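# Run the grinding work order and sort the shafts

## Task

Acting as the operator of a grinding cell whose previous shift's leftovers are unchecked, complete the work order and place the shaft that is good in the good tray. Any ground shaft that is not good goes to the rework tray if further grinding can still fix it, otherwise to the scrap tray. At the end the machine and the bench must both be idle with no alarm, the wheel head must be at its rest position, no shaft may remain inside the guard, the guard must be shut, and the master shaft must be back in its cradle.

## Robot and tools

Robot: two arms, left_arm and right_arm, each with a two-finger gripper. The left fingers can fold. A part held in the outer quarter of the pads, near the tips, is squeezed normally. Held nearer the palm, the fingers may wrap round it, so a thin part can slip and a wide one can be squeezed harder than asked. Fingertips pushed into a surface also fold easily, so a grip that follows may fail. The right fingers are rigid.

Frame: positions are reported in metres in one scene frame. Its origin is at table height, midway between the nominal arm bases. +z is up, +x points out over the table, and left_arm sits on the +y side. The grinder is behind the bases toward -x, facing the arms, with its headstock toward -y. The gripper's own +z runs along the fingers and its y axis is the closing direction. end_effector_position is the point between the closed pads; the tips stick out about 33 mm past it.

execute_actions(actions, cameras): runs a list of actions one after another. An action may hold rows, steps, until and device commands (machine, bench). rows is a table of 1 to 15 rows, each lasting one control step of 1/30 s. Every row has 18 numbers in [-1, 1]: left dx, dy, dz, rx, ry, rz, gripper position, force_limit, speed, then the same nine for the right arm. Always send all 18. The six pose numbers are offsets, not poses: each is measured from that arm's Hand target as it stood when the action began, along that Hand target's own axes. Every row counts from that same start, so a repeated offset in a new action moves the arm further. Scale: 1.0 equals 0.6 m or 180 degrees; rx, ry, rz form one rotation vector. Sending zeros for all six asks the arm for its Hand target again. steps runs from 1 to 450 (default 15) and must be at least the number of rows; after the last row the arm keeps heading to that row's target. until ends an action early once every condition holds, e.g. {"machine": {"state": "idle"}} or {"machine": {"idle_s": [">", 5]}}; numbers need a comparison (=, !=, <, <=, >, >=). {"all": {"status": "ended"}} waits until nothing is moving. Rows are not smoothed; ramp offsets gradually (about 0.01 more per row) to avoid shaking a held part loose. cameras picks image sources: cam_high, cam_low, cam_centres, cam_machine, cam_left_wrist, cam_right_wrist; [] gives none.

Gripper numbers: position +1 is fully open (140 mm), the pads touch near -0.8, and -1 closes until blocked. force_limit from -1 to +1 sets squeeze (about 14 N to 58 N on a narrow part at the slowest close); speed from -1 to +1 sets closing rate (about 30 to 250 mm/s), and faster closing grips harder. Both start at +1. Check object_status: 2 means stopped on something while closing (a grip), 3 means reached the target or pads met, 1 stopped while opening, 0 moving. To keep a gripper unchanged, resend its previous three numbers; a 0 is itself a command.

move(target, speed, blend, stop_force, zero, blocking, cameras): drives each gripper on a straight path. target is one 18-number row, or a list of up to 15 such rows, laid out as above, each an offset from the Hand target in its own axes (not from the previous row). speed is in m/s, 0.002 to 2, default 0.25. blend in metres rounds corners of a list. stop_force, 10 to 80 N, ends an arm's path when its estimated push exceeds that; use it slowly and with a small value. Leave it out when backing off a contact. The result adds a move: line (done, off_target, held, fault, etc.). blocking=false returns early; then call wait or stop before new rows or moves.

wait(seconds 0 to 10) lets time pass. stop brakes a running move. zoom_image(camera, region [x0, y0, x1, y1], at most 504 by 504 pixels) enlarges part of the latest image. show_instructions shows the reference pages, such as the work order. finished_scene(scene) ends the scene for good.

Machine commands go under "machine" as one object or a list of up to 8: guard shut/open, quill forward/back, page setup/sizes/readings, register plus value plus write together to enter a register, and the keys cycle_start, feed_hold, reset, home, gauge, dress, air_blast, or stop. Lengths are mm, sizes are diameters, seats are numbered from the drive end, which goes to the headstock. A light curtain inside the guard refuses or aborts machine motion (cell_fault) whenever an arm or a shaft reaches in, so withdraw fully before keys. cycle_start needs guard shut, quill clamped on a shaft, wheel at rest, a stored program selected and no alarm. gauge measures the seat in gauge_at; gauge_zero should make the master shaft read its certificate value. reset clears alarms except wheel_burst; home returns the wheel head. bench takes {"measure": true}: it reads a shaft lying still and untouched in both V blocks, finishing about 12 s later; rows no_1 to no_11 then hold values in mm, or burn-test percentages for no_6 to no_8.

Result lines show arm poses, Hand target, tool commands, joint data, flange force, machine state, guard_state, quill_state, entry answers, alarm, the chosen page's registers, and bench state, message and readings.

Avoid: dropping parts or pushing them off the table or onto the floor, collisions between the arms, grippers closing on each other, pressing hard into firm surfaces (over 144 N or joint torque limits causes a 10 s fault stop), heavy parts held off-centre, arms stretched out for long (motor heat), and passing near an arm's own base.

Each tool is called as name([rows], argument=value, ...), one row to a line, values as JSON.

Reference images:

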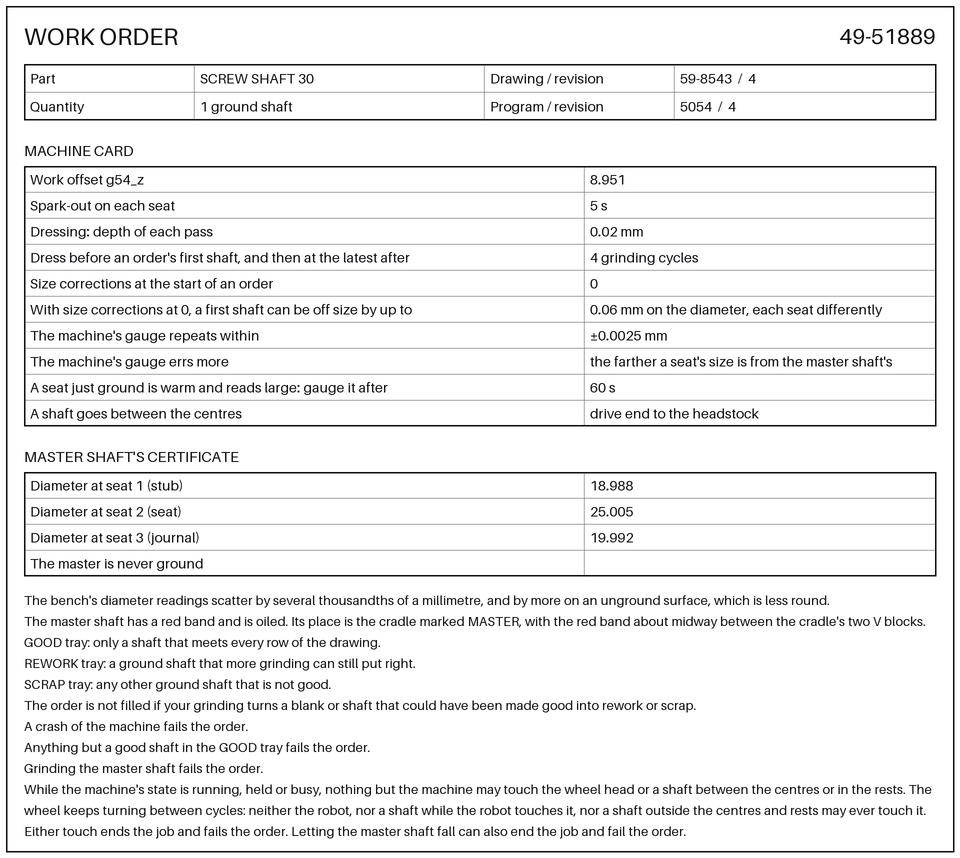

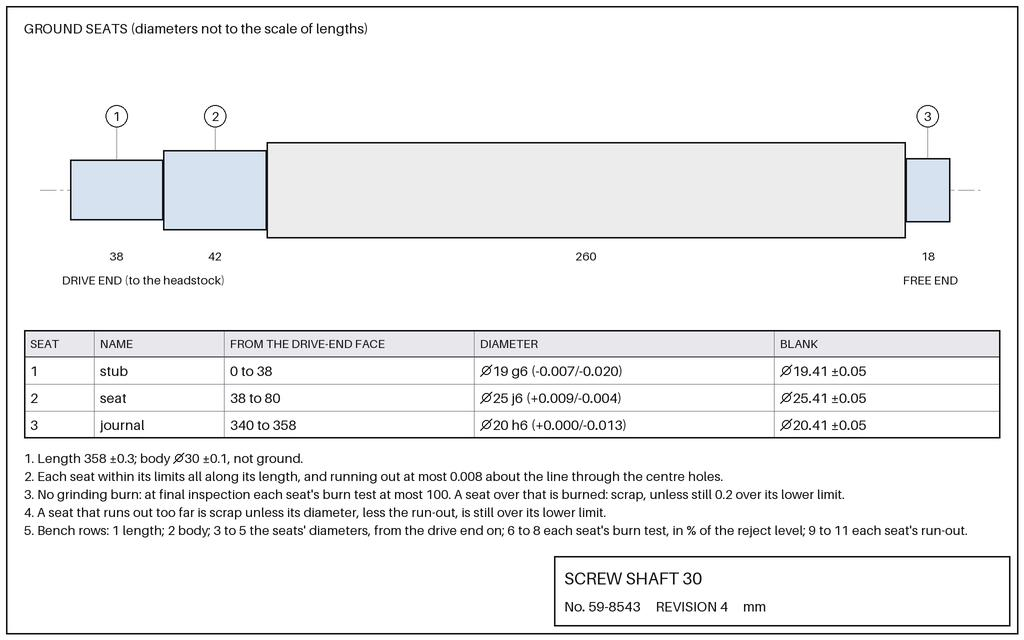

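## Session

execute_actions([
  {"machine":[{"page":"readings"},{"register":"gauge_at","value":1,"write":true},{"gauge":true},{"page":"setup"}],"steps":450,"until":{"machine":{"queue":["!=","running"]}}},
])

Scene clock: 0.50 s.
left_arm: end_effector_position=(+0.4824, +0.6469, +0.5294) position_measured=3 object_status=3 end_effector_quat_wxyz=(-0.033, +0.999, -0.024, +0.019) | right_arm: end_effector_position=(+0.4213, -0.5436, +0.5295) position_measured=3 object_status=3 end_effector_quat_wxyz=(+0.000, -0.018, +1.000, +0.000)
Joint positions: left_arm=[-0.195 -0.211 1.886 0.073 1.442 1.383] | right_arm=[-3.002 0.193 -1.87 0 -1.464 1.711]
Joint velocities: within noise
Joint torques (N m): left_arm=[1.19 -19.04 -39.01 4.43 0.28 0.04] | right_arm=[-1.3 22.79 40.7 -4.59 -0.09 -0.17]
External joint torques (N m): left_arm=[-1.08 -1.67 -2.89 0.04 -0.39 -0.05] | right_arm=[1.2 -0.91 0.66 0.34 0.03 0.17]
Flange force (N): left_arm=[0.8 2.3 -4.5] | right_arm=[-2.0 3.3 -0.9]
Hand target: left_arm +0.4824, +0.6469, +0.5294; -0.033, +0.999, -0.024, +0.019 | right_arm +0.4213, -0.5436, +0.5295; +0.000, -0.018, +1.000, +0.000
Tool commands: left_gripper/position=+1.0 left_gripper/force_limit=+1.0 left_gripper/speed=+1.0 right_gripper/position=+1.0 right_gripper/force_limit=+1.0 right_gripper/speed=+1.0
machine.readings: gauge_d=+0.000 gauge_d_1=+0.000 gauge_d_2=+0.000 gauge_d_3=+0.000 pos_x=+0.000 pos_z=+0.000 load_peak=+0.0 cycles=+0
machine: state=idle guard_state=shut guard_edge=clear quill_state=forward_empty guard_answer=taken quill_answer=taken page=readings entry=refused_not_clamped entries=2 alarm=no_alarm idle_s=3600 queue=dropped queue_left=0
bench: message=nothing_yet readings=0 no_1=0.000 no_2=0.000 no_3=0.000 no_4=0.000 no_5=0.000 no_6=0 no_7=0 no_8=0 no_9=0.000 no_10=0.000 no_11=0.000

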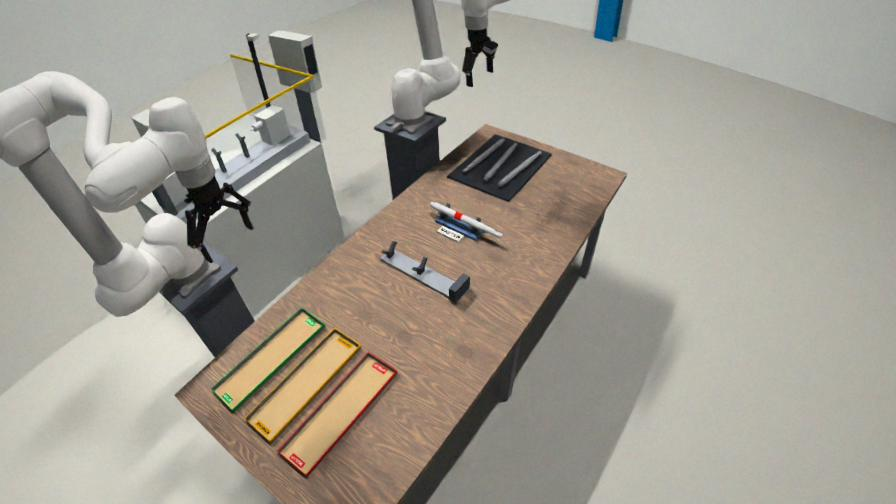

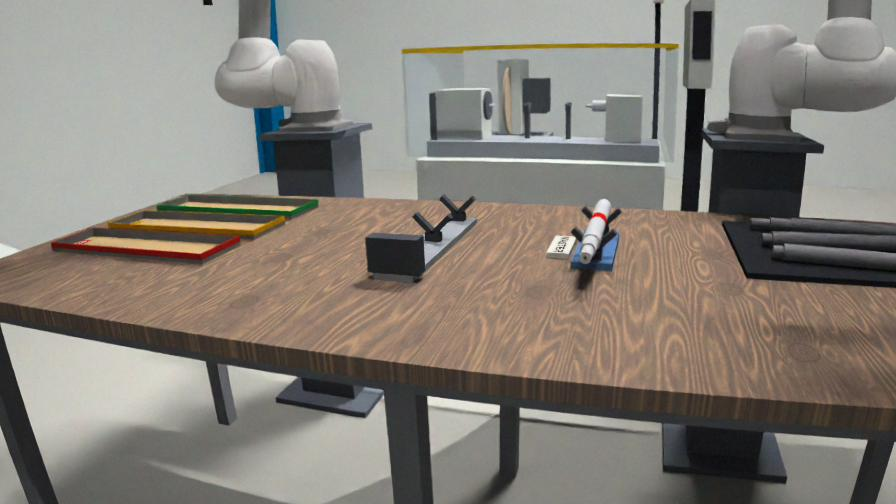

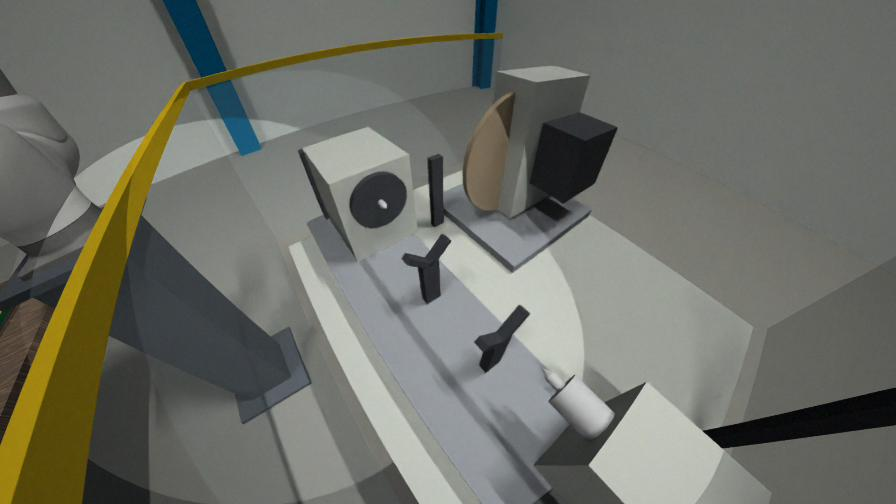

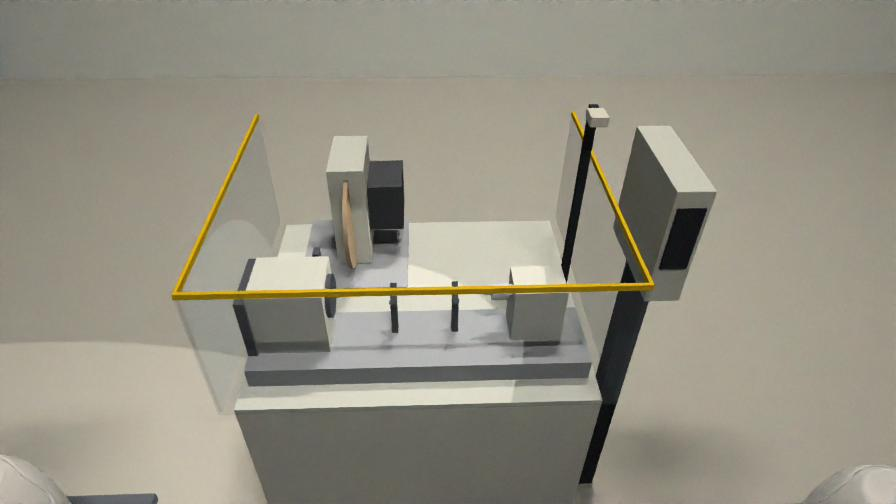

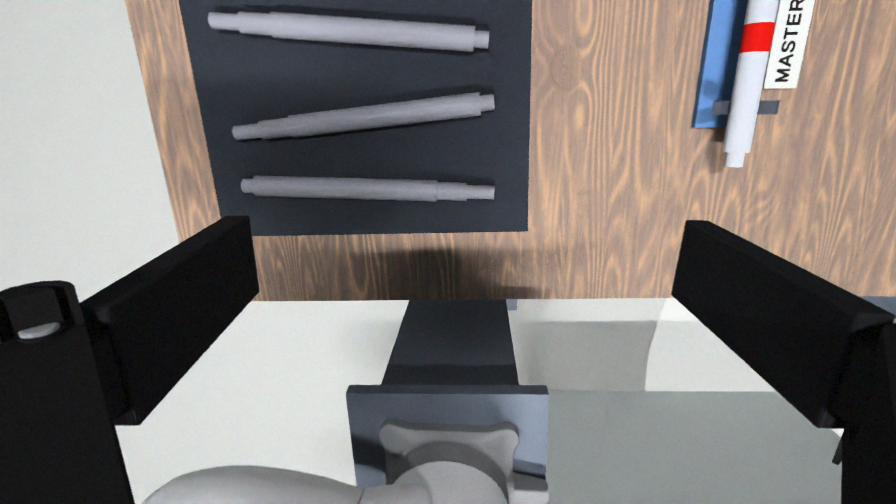

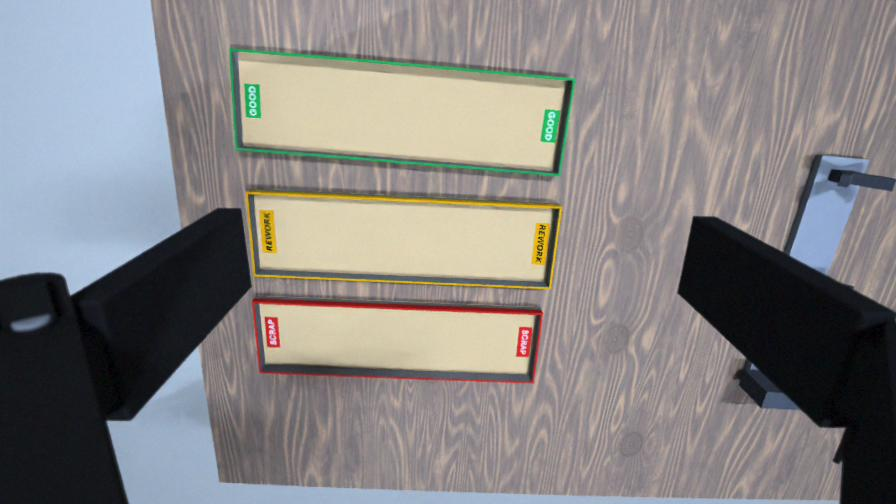

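execute_actions([
  {"machine":{"page":"sizes","quill":"back"},"steps":100},
], cameras=["cam_left_wrist","cam_right_wrist","cam_high","cam_low"])

zoom_image(camera="cam_left_wrist", region=[180, 0, 540, 240])

zoom_image(camera="cam_left_wrist", region=[640, 0, 896, 200])

zoom_image(camera="cam_high", region=[360, 120, 640, 310])

zoom_image(camera="cam_low", region=[540, 180, 896, 320])

execute_actions([
  {"machine":{"page":"setup"},"steps":10},
], cameras=[])

Scene clock: 11.07 s.
left_arm: end_effector_position=(+0.4824, +0.6469, +0.5294) position_measured=3 object_status=3 end_effector_quat_wxyz=(-0.033, +0.999, -0.024, +0.019) | right_arm: end_effector_position=(+0.4213, -0.5436, +0.5295) position_measured=3 object_status=3 end_effector_quat_wxyz=(+0.000, -0.018, +1.000, +0.000)
Joint positions: left_arm=[-0.195 -0.211 1.886 0.073 1.442 1.383] | right_arm=[-3.002 0.193 -1.87 0 -1.464 1.711]
Joint velocities: within noise
Joint torques (N m): left_arm=[1.43 -19.4 -38.89 4.54 0.27 0.04] | right_arm=[-1.06 22.38 40.98 -4.63 -0.14 -0.15]
External joint torques (N m): left_arm=[-1.48 -0.38 -2.83 -0.08 -0.4 -0.04] | right_arm=[0.9 -0.04 0.47 0.37 0.08 0.15]
Flange force (N): left_arm=[2.7 3.5 -4.2] | right_arm=[-0.4 2.4 -0.6]
Hand target: left_arm +0.4824, +0.6469, +0.5294; -0.033, +0.999, -0.024, +0.019 | right_arm +0.4213, -0.5436, +0.5295; +0.000, -0.018, +1.000, +0.000
Tool commands: left_gripper/position=+1.0 left_gripper/force_limit=+1.0 left_gripper/speed=+1.0 right_gripper/position=+1.0 right_gripper/force_limit=+1.0 right_gripper/speed=+1.0
machine.sizes: size_1=+0.000 size_2=+0.000 size_3=+0.000 aim_1=+18.986 aim_2=+25.003 aim_3=+19.994
machine: state=idle guard_state=shut guard_edge=clear quill_state=back guard_answer=taken quill_answer=taken page=sizes entry=refused_not_clamped entries=2 alarm=no_alarm idle_s=3611 queue=done queue_left=0
bench: message=nothing_yet readings=0 no_1=0.000 no_2=0.000 no_3=0.000 no_4=0.000 no_5=0.000 no_6=0 no_7=0 no_8=0 no_9=0.000 no_10=0.000 no_11=0.000
Images, in order (width x height): cam_high 896x504, cam_low 896x504, cam_left_wrist 896x504, cam_right_wrist 896x504.

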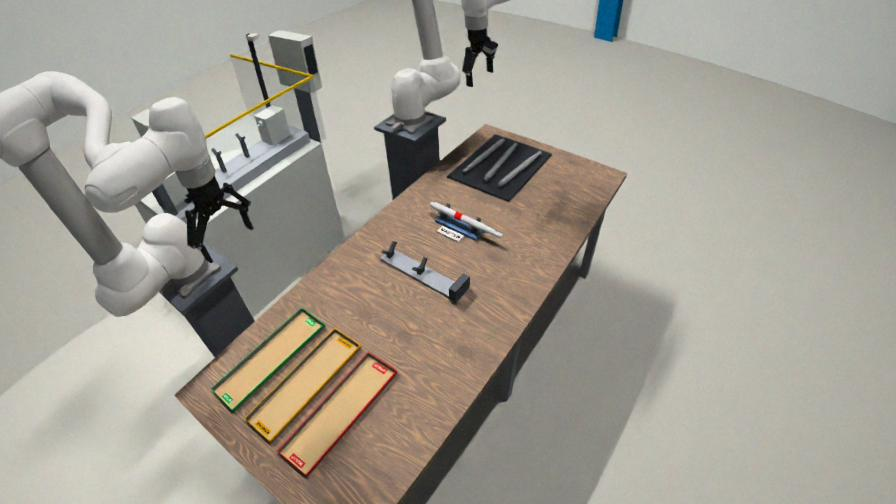

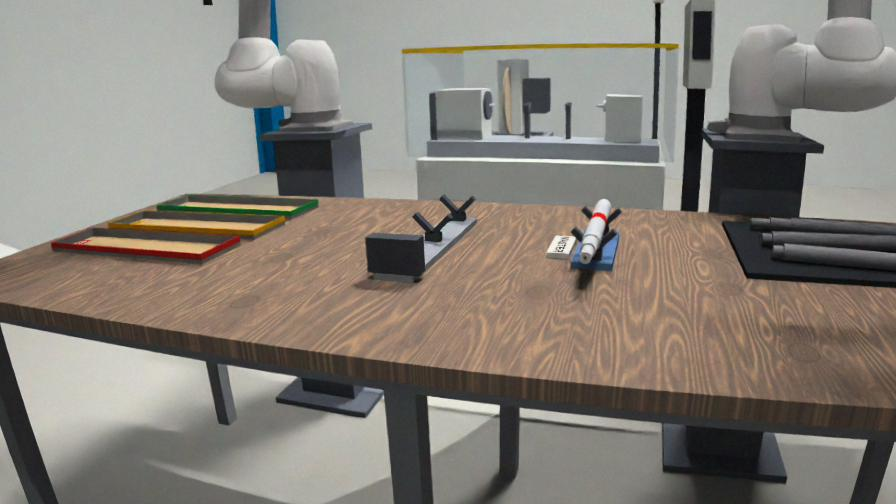

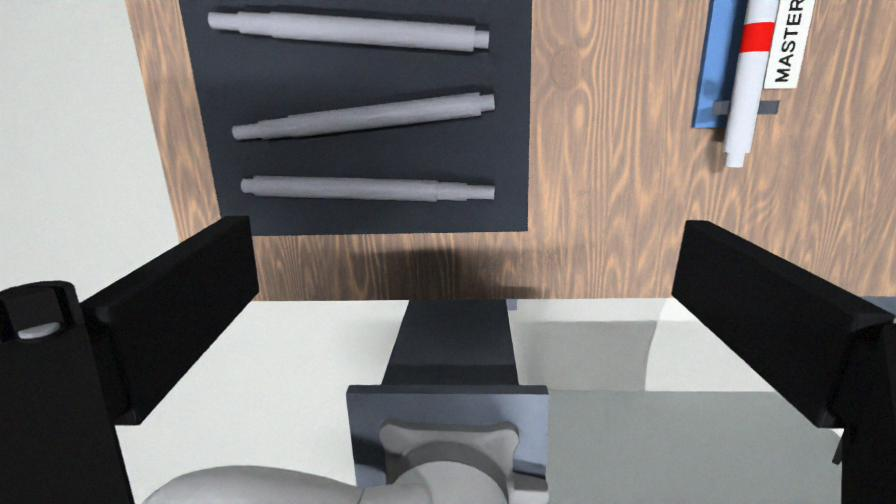

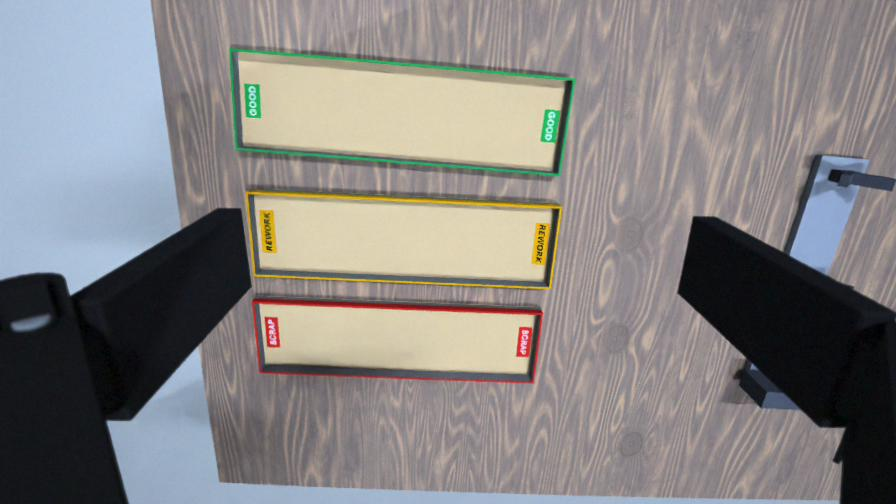

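Scaled by 1.400 from the camera's 896x504 image, which has a finer 1280x720 frame.

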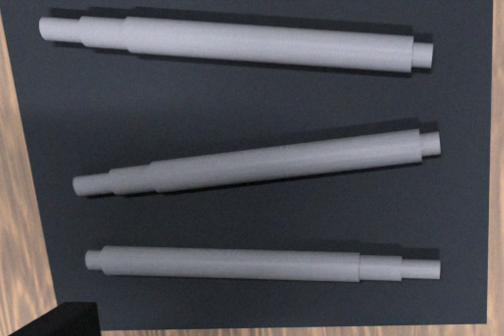

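Scaled by 1.969 from the camera's 896x504 image, which has a finer 1280x720 frame.

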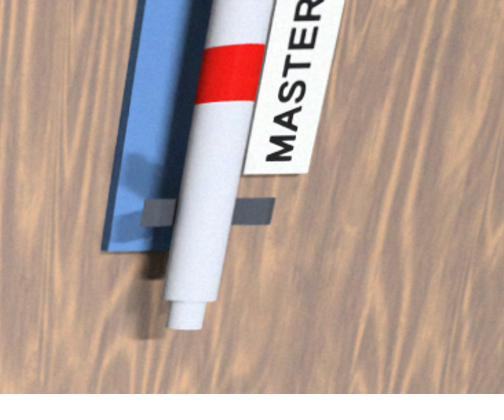

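Scaled by 1.800 from the camera's 896x504 image, which has a finer 1280x720 frame.

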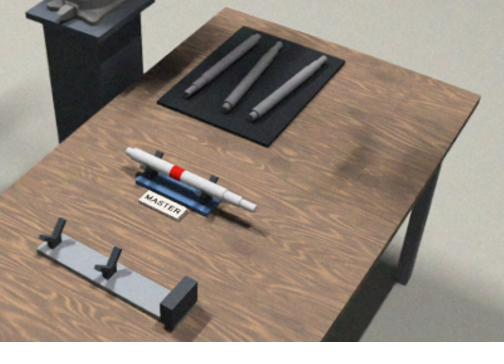

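Scaled by 1.416 from the camera's 896x504 image, which has a finer 1280x720 frame.

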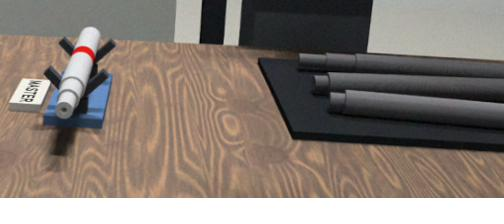

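Scene clock: 11.60 s.
left_arm: end_effector_position=(+0.4824, +0.6469, +0.5294) position_measured=3 object_status=3 end_effector_quat_wxyz=(-0.033, +0.999, -0.024, +0.019) | right_arm: end_effector_position=(+0.4213, -0.5436, +0.5295) position_measured=3 object_status=3 end_effector_quat_wxyz=(+0.000, -0.018, +1.000, +0.000)
Joint positions: left_arm=[-0.195 -0.211 1.886 0.073 1.442 1.383] | right_arm=[-3.002 0.193 -1.87 0 -1.464 1.711]
Joint velocities: within noise
Joint torques (N m): left_arm=[1.48 -19.48 -38.89 4.44 0.34 0.02] | right_arm=[-1.29 22.53 40.91 -4.63 -0.21 -0.11]
External joint torques (N m): left_arm=[-1.45 -0.85 -3.08 0.05 -0.46 -0.03] | right_arm=[1.26 -1.01 0.41 0.38 0.16 0.1]
Flange force (N): left_arm=[2.3 3.3 -4.6] | right_arm=[-1.9 3.2 -0.2]
Hand target: left_arm +0.4824, +0.6469, +0.5294; -0.033, +0.999, -0.024, +0.019 | right_arm +0.4213, -0.5436, +0.5295; +0.000, -0.018, +1.000, +0.000
Tool commands: left_gripper/position=+1.0 left_gripper/force_limit=+1.0 left_gripper/speed=+1.0 right_gripper/position=+1.0 right_gripper/force_limit=+1.0 right_gripper/speed=+1.0
machine.setup: program=+5054 g54_z=+8.951 wheel_d=+299.493 sparkout_s=+0.4 dress_depth=+0.020 gauge_at=+1 gauge_zero=-0.015 program_revision=+4 since_dress=+1 stored1_number=+4819 stored1_revision=+5 stored2_number=+5054 stored2_revision=+4 stored3_number=+1851 stored3_revision=+2 stored4_number=+9000 stored4_revision=+1
machine: state=idle guard_state=shut guard_edge=clear quill_state=back guard_answer=taken quill_answer=taken page=setup entry=refused_not_clamped entries=2 alarm=no_alarm idle_s=3611 queue=done queue_left=0
bench: message=nothing_yet readings=0 no_1=0.000 no_2=0.000 no_3=0.000 no_4=0.000 no_5=0.000 no_6=0 no_7=0 no_8=0 no_9=0.000 no_10=0.000 no_11=0.000
No camera images: "cameras" was empty.

move(target=[-0.073,-0.183,0.15,-0.0207,-0.0126,-0.0156,1,1,1, 0,0,0,0,0,0,1,1,1], speed=0.3, cameras=["cam_left_wrist"])

execute_actions([
  {"machine":[{"register":"sparkout_s","value":5,"write":true},{"dress":true},{"air_blast":true}],"steps":5},
], cameras=[])

move(target=[0,0,0,0,0,-0.5,0.3,0,-1, 0,0,0,0,0,0,1,1,1], speed=0.4, cameras=["cam_left_wrist","cam_machine","cam_high"])

Scene clock: 45.77 s.
left_arm: end_effector_position=(+0.4474, +0.7643, +0.4453) position_measured=3 object_status=3 end_effector_quat_wxyz=(+0.000, +1.000, +0.001, +0.000) | right_arm: end_effector_position=(+0.4213, -0.5436, +0.5295) position_measured=3 object_status=3 end_effector_quat_wxyz=(+0.000, -0.018, +1.000, +0.000)
Joint positions: left_arm=[0.135 -0.217 2.042 0.001 1.317 1.673] | right_arm=[-3.002 0.193 -1.87 0 -1.464 1.711]
Joint velocities: within noise
Joint torques (N m): left_arm=[1.64 -17.3 -37.76 4.15 0.36 0.02] | right_arm=[-1.5 22.06 40.94 -4.62 -0.17 -0.09]
External joint torques (N m): left_arm=[-1.64 -1.01 -2.89 0.01 -0.42 -0.02] | right_arm=[1.46 -0.41 0.43 0.37 0.11 0.09]
Flange force (N): left_arm=[2.6 3.7 -4.0] | right_arm=[-0.8 3.6 -0.4]
Hand target: left_arm +0.4474, +0.7643, +0.4453; +0.000, +1.000, +0.001, +0.000 | right_arm +0.4213, -0.5436, +0.5295; +0.000, -0.018, +1.000, +0.000
Off the commanded pose: left_arm 0.000 m, 0 deg | right_arm 0.000 m, 0 deg.
machine.setup: program=+5054 g54_z=+8.951 wheel_d=+299.493 sparkout_s=+0.4 dress_depth=+0.020 gauge_at=+1 gauge_zero=-0.015 program_revision=+4 since_dress=+1 stored1_number=+4819 stored1_revision=+5 stored2_number=+5054 stored2_revision=+4 stored3_number=+1851 stored3_revision=+2 stored4_number=+9000 stored4_revision=+1
machine: state=idle guard_state=shut guard_edge=clear quill_state=back guard_answer=taken quill_answer=taken page=setup entry=refused_not_clamped entries=2 alarm=no_alarm idle_s=3645 queue=done queue_left=0
bench: message=nothing_yet readings=0 no_1=0.000 no_2=0.000 no_3=0.000 no_4=0.000 no_5=0.000 no_6=0 no_7=0 no_8=0 no_9=0.000 no_10=0.000 no_11=0.000
move: done
Images, in order (width x height): cam_left_wrist 896x504.

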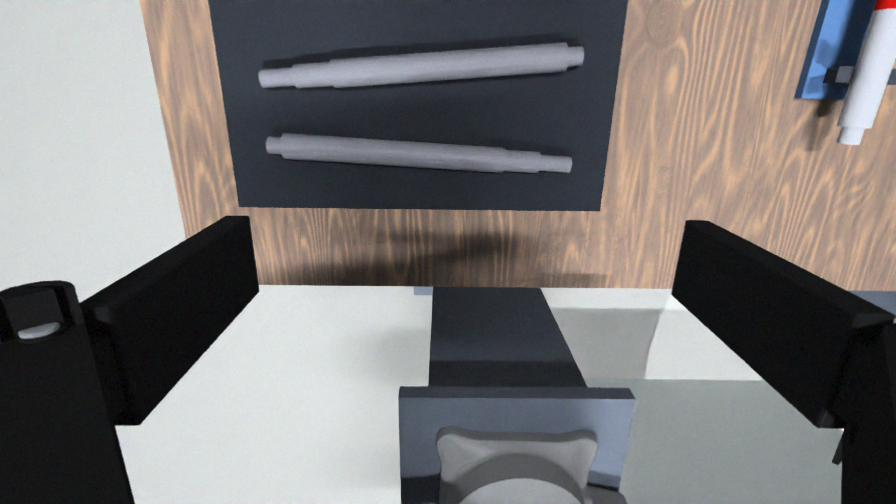

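Scene clock: 46.13 s.
left_arm: end_effector_position=(+0.4474, +0.7643, +0.4453) position_measured=3 object_status=3 end_effector_quat_wxyz=(+0.000, +1.000, +0.001, +0.000) | right_arm: end_effector_position=(+0.4213, -0.5436, +0.5295) position_measured=3 object_status=3 end_effector_quat_wxyz=(+0.000, -0.018, +1.000, +0.000)
Joint positions: left_arm=[0.136 -0.217 2.042 0.001 1.317 1.673] | right_arm=[-3.002 0.193 -1.87 0 -1.464 1.711]
Joint velocities: within noise
Joint torques (N m): left_arm=[1.58 -17.35 -37.7 4.16 0.41 0.03] | right_arm=[-1.57 22.27 40.84 -4.64 -0.15 -0.1]
External joint torques (N m): left_arm=[-1.4 -1.14 -2.78 0 -0.46 -0.03] | right_arm=[1.44 -0.08 0.62 0.38 0.09 0.1]
Flange force (N): left_arm=[2.2 3.1 -3.8] | right_arm=[-0.5 3.6 -0.8]
Hand target: left_arm +0.4474, +0.7643, +0.4453; +0.000, +1.000, +0.001, +0.000 | right_arm +0.4213, -0.5436, +0.5295; +0.000, -0.018, +1.000, +0.000
Tool commands: left_gripper/position=+1.0 left_gripper/force_limit=+1.0 left_gripper/speed=+1.0 right_gripper/position=+1.0 right_gripper/force_limit=+1.0 right_gripper/speed=+1.0
Off the commanded pose: left_arm 0.000 m, 0 deg | right_arm 0.000 m, 0 deg.
machine.setup: program=+5054 g54_z=+8.951 wheel_d=+299.493 sparkout_s=+5.0 dress_depth=+0.020 gauge_at=+1 gauge_zero=-0.015 program_revision=+4 since_dress=+1 stored1_number=+4819 stored1_revision=+5 stored2_number=+5054 stored2_revision=+4 stored3_number=+1851 stored3_revision=+2 stored4_number=+9000 stored4_revision=+1
machine: state=running guard_state=shut guard_edge=clear quill_state=back guard_answer=taken quill_answer=taken page=setup entry=taken entries=4 alarm=no_alarm idle_s=3646 queue=running queue_left=1
bench: message=nothing_yet readings=0 no_1=0.000 no_2=0.000 no_3=0.000 no_4=0.000 no_5=0.000 no_6=0 no_7=0 no_8=0 no_9=0.000 no_10=0.000 no_11=0.000
No camera images: "cameras" was empty.

Scene clock: 48.57 s.
left_arm: end_effector_position=(+0.4475, +0.7644, +0.4453) position_measured=91 object_status=3 end_effector_quat_wxyz=(+0.000, +0.706, +0.708, +0.000) | right_arm: end_effector_position=(+0.4213, -0.5436, +0.5295) position_measured=3 object_status=3 end_effector_quat_wxyz=(+0.000, -0.018, +1.000, +0.000)
Joint positions: left_arm=[0.136 -0.217 2.042 0.001 1.317 0.102] | right_arm=[-3.002 0.193 -1.87 0 -1.464 1.711]
Joint velocities: within noise
Joint torques (N m): left_arm=[1.5 -17.28 -37.7 4.19 0.37 0.02] | right_arm=[-1.36 22.1 40.85 -4.59 -0.14 -0.15]
External joint torques (N m): left_arm=[-1.47 -1.22 -2.82 0.01 -0.37 -0.02] | right_arm=[1.3 -0.37 0.49 0.35 0.09 0.15]
Flange force (N): left_arm=[-3.3 2.1 -4.1] | right_arm=[-0.8 3.4 -0.6]
Hand target: left_arm +0.4474, +0.7643, +0.4453; +0.000, +0.706, +0.708, +0.000 | right_arm +0.4213, -0.5436, +0.5295; +0.000, -0.018, +1.000, +0.000
Off the commanded pose: left_arm 0.000 m, 0 deg | right_arm 0.000 m, 0 deg.
machine.setup: program=+5054 g54_z=+8.951 wheel_d=+299.493 sparkout_s=+5.0 dress_depth=+0.020 gauge_at=+1 gauge_zero=-0.015 program_revision=+4 since_dress=+1 stored1_number=+4819 stored1_revision=+5 stored2_number=+5054 stored2_revision=+4 stored3_number=+1851 stored3_revision=+2 stored4_number=+9000 stored4_revision=+1
machine: state=running guard_state=shut guard_edge=clear quill_state=back guard_answer=taken quill_answer=taken page=setup entry=taken entries=4 alarm=no_alarm idle_s=3648 queue=running queue_left=1
bench: message=nothing_yet readings=0 no_1=0.000 no_2=0.000 no_3=0.000 no_4=0.000 no_5=0.000 no_6=0 no_7=0 no_8=0 no_9=0.000 no_10=0.000 no_11=0.000
move: done
Images, in order (width x height): cam_high 896x504, cam_machine 896x504, cam_left_wrist 896x504.

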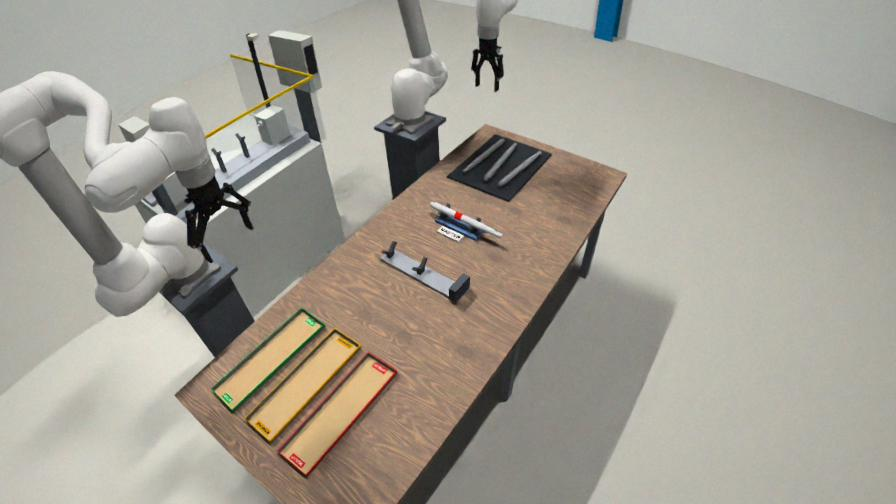

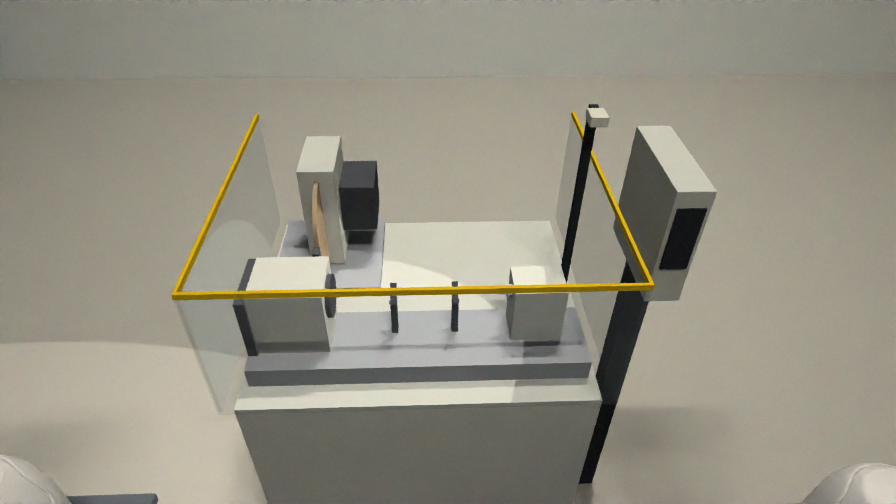

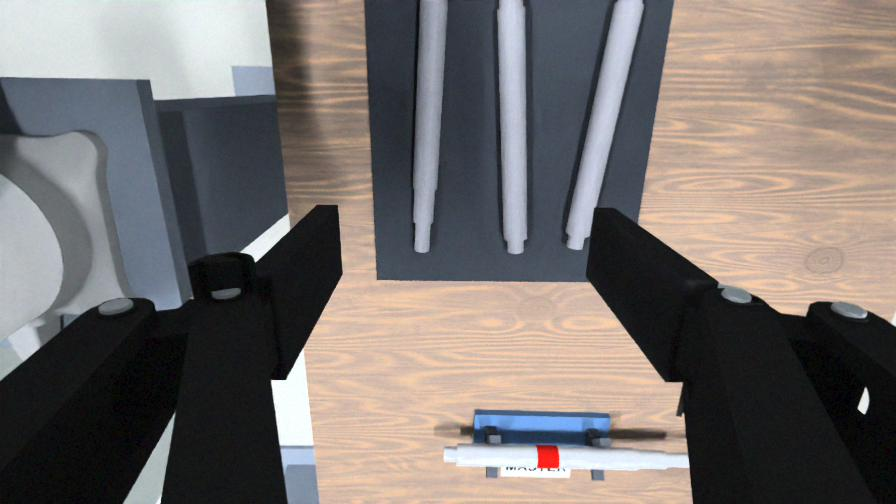

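move(target=[0.133,-0.011,0.375,0,0,0.031,0.3,0,-1, 0,0,0,0,0,0,1,1,1], speed=0.25, cameras=["cam_left_wrist","cam_high"])

Scene clock: 66.43 s.
left_arm: end_effector_position=(+0.4405, +0.8443, +0.2205) position_measured=91 object_status=3 end_effector_quat_wxyz=(+0.000, +0.740, +0.672, +0.000) | right_arm: end_effector_position=(+0.4213, -0.5436, +0.5295) position_measured=3 object_status=3 end_effector_quat_wxyz=(+0.000, -0.018, +1.000, +0.000)
Joint positions: left_arm=[0.328 0.021 2.297 0.001 0.824 0.391] | right_arm=[-3.002 0.193 -1.87 0 -1.464 1.711]
Joint velocities: within noise
Joint torques (N m): left_arm=[1.66 -30.97 -27.84 3.18 0.44 0.05] | right_arm=[-1.42 22.92 40.94 -4.66 -0.12 -0.07]
External joint torques (N m): left_arm=[-1.54 -2.23 -2.81 0 -0.45 -0.05] | right_arm=[1.36 -1.14 0.38 0.42 0.06 0.07]
Flange force (N): left_arm=[-3.0 2.4 -4.8] | right_arm=[-2.0 3.4 -0.3]
Hand target: left_arm +0.4405, +0.8443, +0.2204; +0.000, +0.740, +0.672, +0.000 | right_arm +0.4213, -0.5436, +0.5295; +0.000, -0.018, +1.000, +0.000
Off the commanded pose: left_arm 0.000 m, 0 deg | right_arm 0.000 m, 0 deg.
machine.setup: program=+5054 g54_z=+8.951 wheel_d=+299.493 sparkout_s=+5.0 dress_depth=+0.020 gauge_at=+1 gauge_zero=-0.015 program_revision=+4 since_dress=+1 stored1_number=+4819 stored1_revision=+5 stored2_number=+5054 stored2_revision=+4 stored3_number=+1851 stored3_revision=+2 stored4_number=+9000 stored4_revision=+1
machine: state=running guard_state=shut guard_edge=clear quill_state=back guard_answer=taken quill_answer=taken page=setup entry=taken entries=4 alarm=no_alarm idle_s=3666 queue=running queue_left=1
bench: message=nothing_yet readings=0 no_1=0.000 no_2=0.000 no_3=0.000 no_4=0.000 no_5=0.000 no_6=0 no_7=0 no_8=0 no_9=0.000 no_10=0.000 no_11=0.000
move: done
Images, in order (width x height): cam_high 896x504, cam_left_wrist 896x504.

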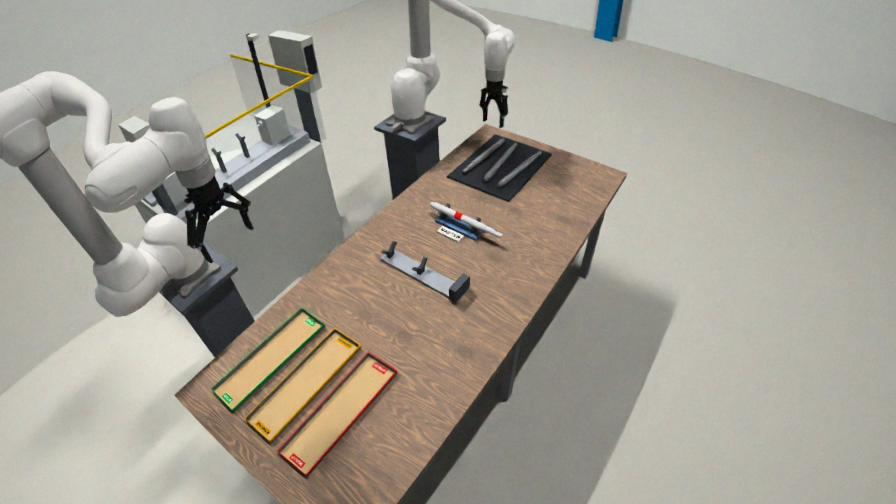

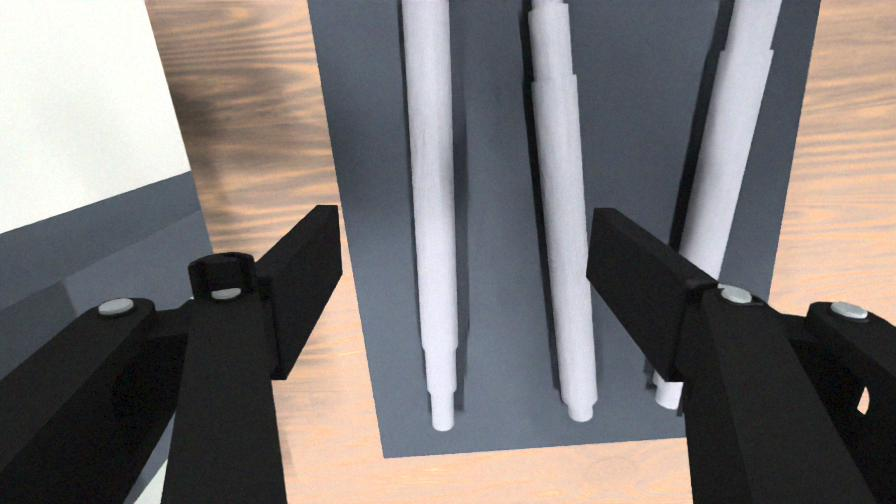

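move(target=[-0.02,-0.021,0.21,0,0,-0.011,-0.05,0,-1, 0,0,0,0,0,0,1,1,1], speed=0.2, cameras=["cam_left_wrist","cam_low"])

zoom_image(camera="cam_low", region=[640, 60, 896, 300])

Scene clock: 77.97 s.
left_arm: end_effector_position=(+0.4268, +0.8337, +0.0944) position_measured=135 object_status=0 end_effector_quat_wxyz=(+0.000, +0.728, +0.685, +0.000) | right_arm: end_effector_position=(+0.4213, -0.5436, +0.5295) position_measured=3 object_status=3 end_effector_quat_wxyz=(+0.000, -0.018, +1.000, +0.000)
Joint positions: left_arm=[0.313 0.225 2.416 0.002 0.501 0.34] | right_arm=[-3.002 0.193 -1.87 0 -1.464 1.711]
Joint velocities: within noise
Joint torques (N m): left_arm=[1.35 -41.09 -17.58 2.06 0.39 0] | right_arm=[-1.5 22.56 40.94 -4.56 -0.11 -0.01]
External joint torques (N m): left_arm=[-1.36 -1.98 -2.64 0.04 -0.42 0] | right_arm=[1.58 -1.6 0.24 0.33 0.07 0.01]
Flange force (N): left_arm=[-2.3 3.0 -4.4] | right_arm=[-2.5 3.8 0.0]
Hand target: left_arm +0.4268, +0.8337, +0.0944; +0.000, +0.728, +0.685, +0.000 | right_arm +0.4213, -0.5436, +0.5295; +0.000, -0.018, +1.000, +0.000
Off the commanded pose: left_arm 0.000 m, 0 deg | right_arm 0.000 m, 0 deg.
machine.setup: program=+5054 g54_z=+8.951 wheel_d=+299.413 sparkout_s=+5.0 dress_depth=+0.020 gauge_at=+1 gauge_zero=-0.015 program_revision=+4 since_dress=+0 stored1_number=+4819 stored1_revision=+5 stored2_number=+5054 stored2_revision=+4 stored3_number=+1851 stored3_revision=+2 stored4_number=+9000 stored4_revision=+1
machine: state=idle guard_state=shut guard_edge=clear quill_state=back guard_answer=taken quill_answer=taken page=setup entry=taken entries=5 alarm=no_alarm idle_s=3677 queue=done queue_left=0
bench: message=nothing_yet readings=0 no_1=0.000 no_2=0.000 no_3=0.000 no_4=0.000 no_5=0.000 no_6=0 no_7=0 no_8=0 no_9=0.000 no_10=0.000 no_11=0.000
move: done
Images, in order (width x height): cam_low 896x504, cam_left_wrist 896x504.

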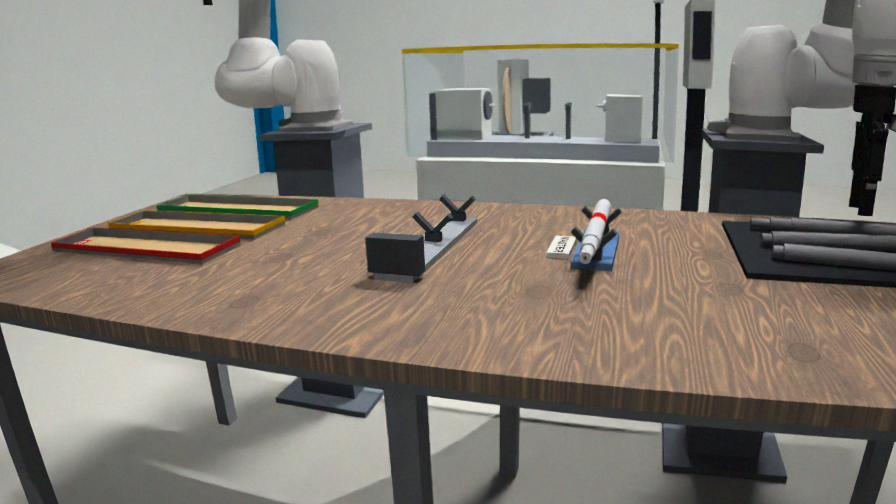

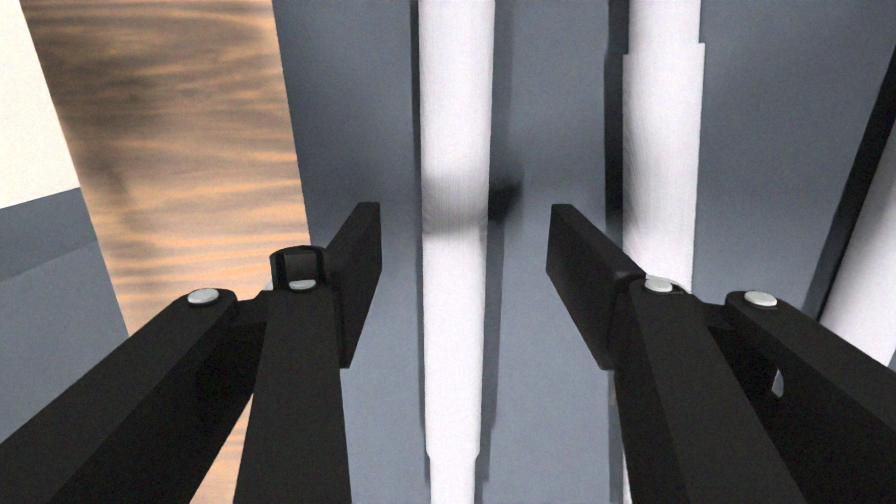

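Scaled by 1.969 from the camera's 896x504 image, which has a finer 1280x720 frame.

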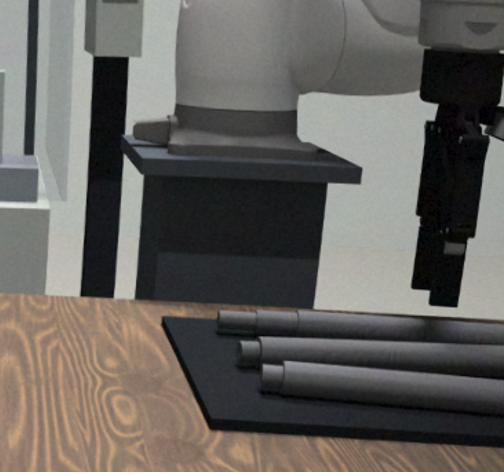

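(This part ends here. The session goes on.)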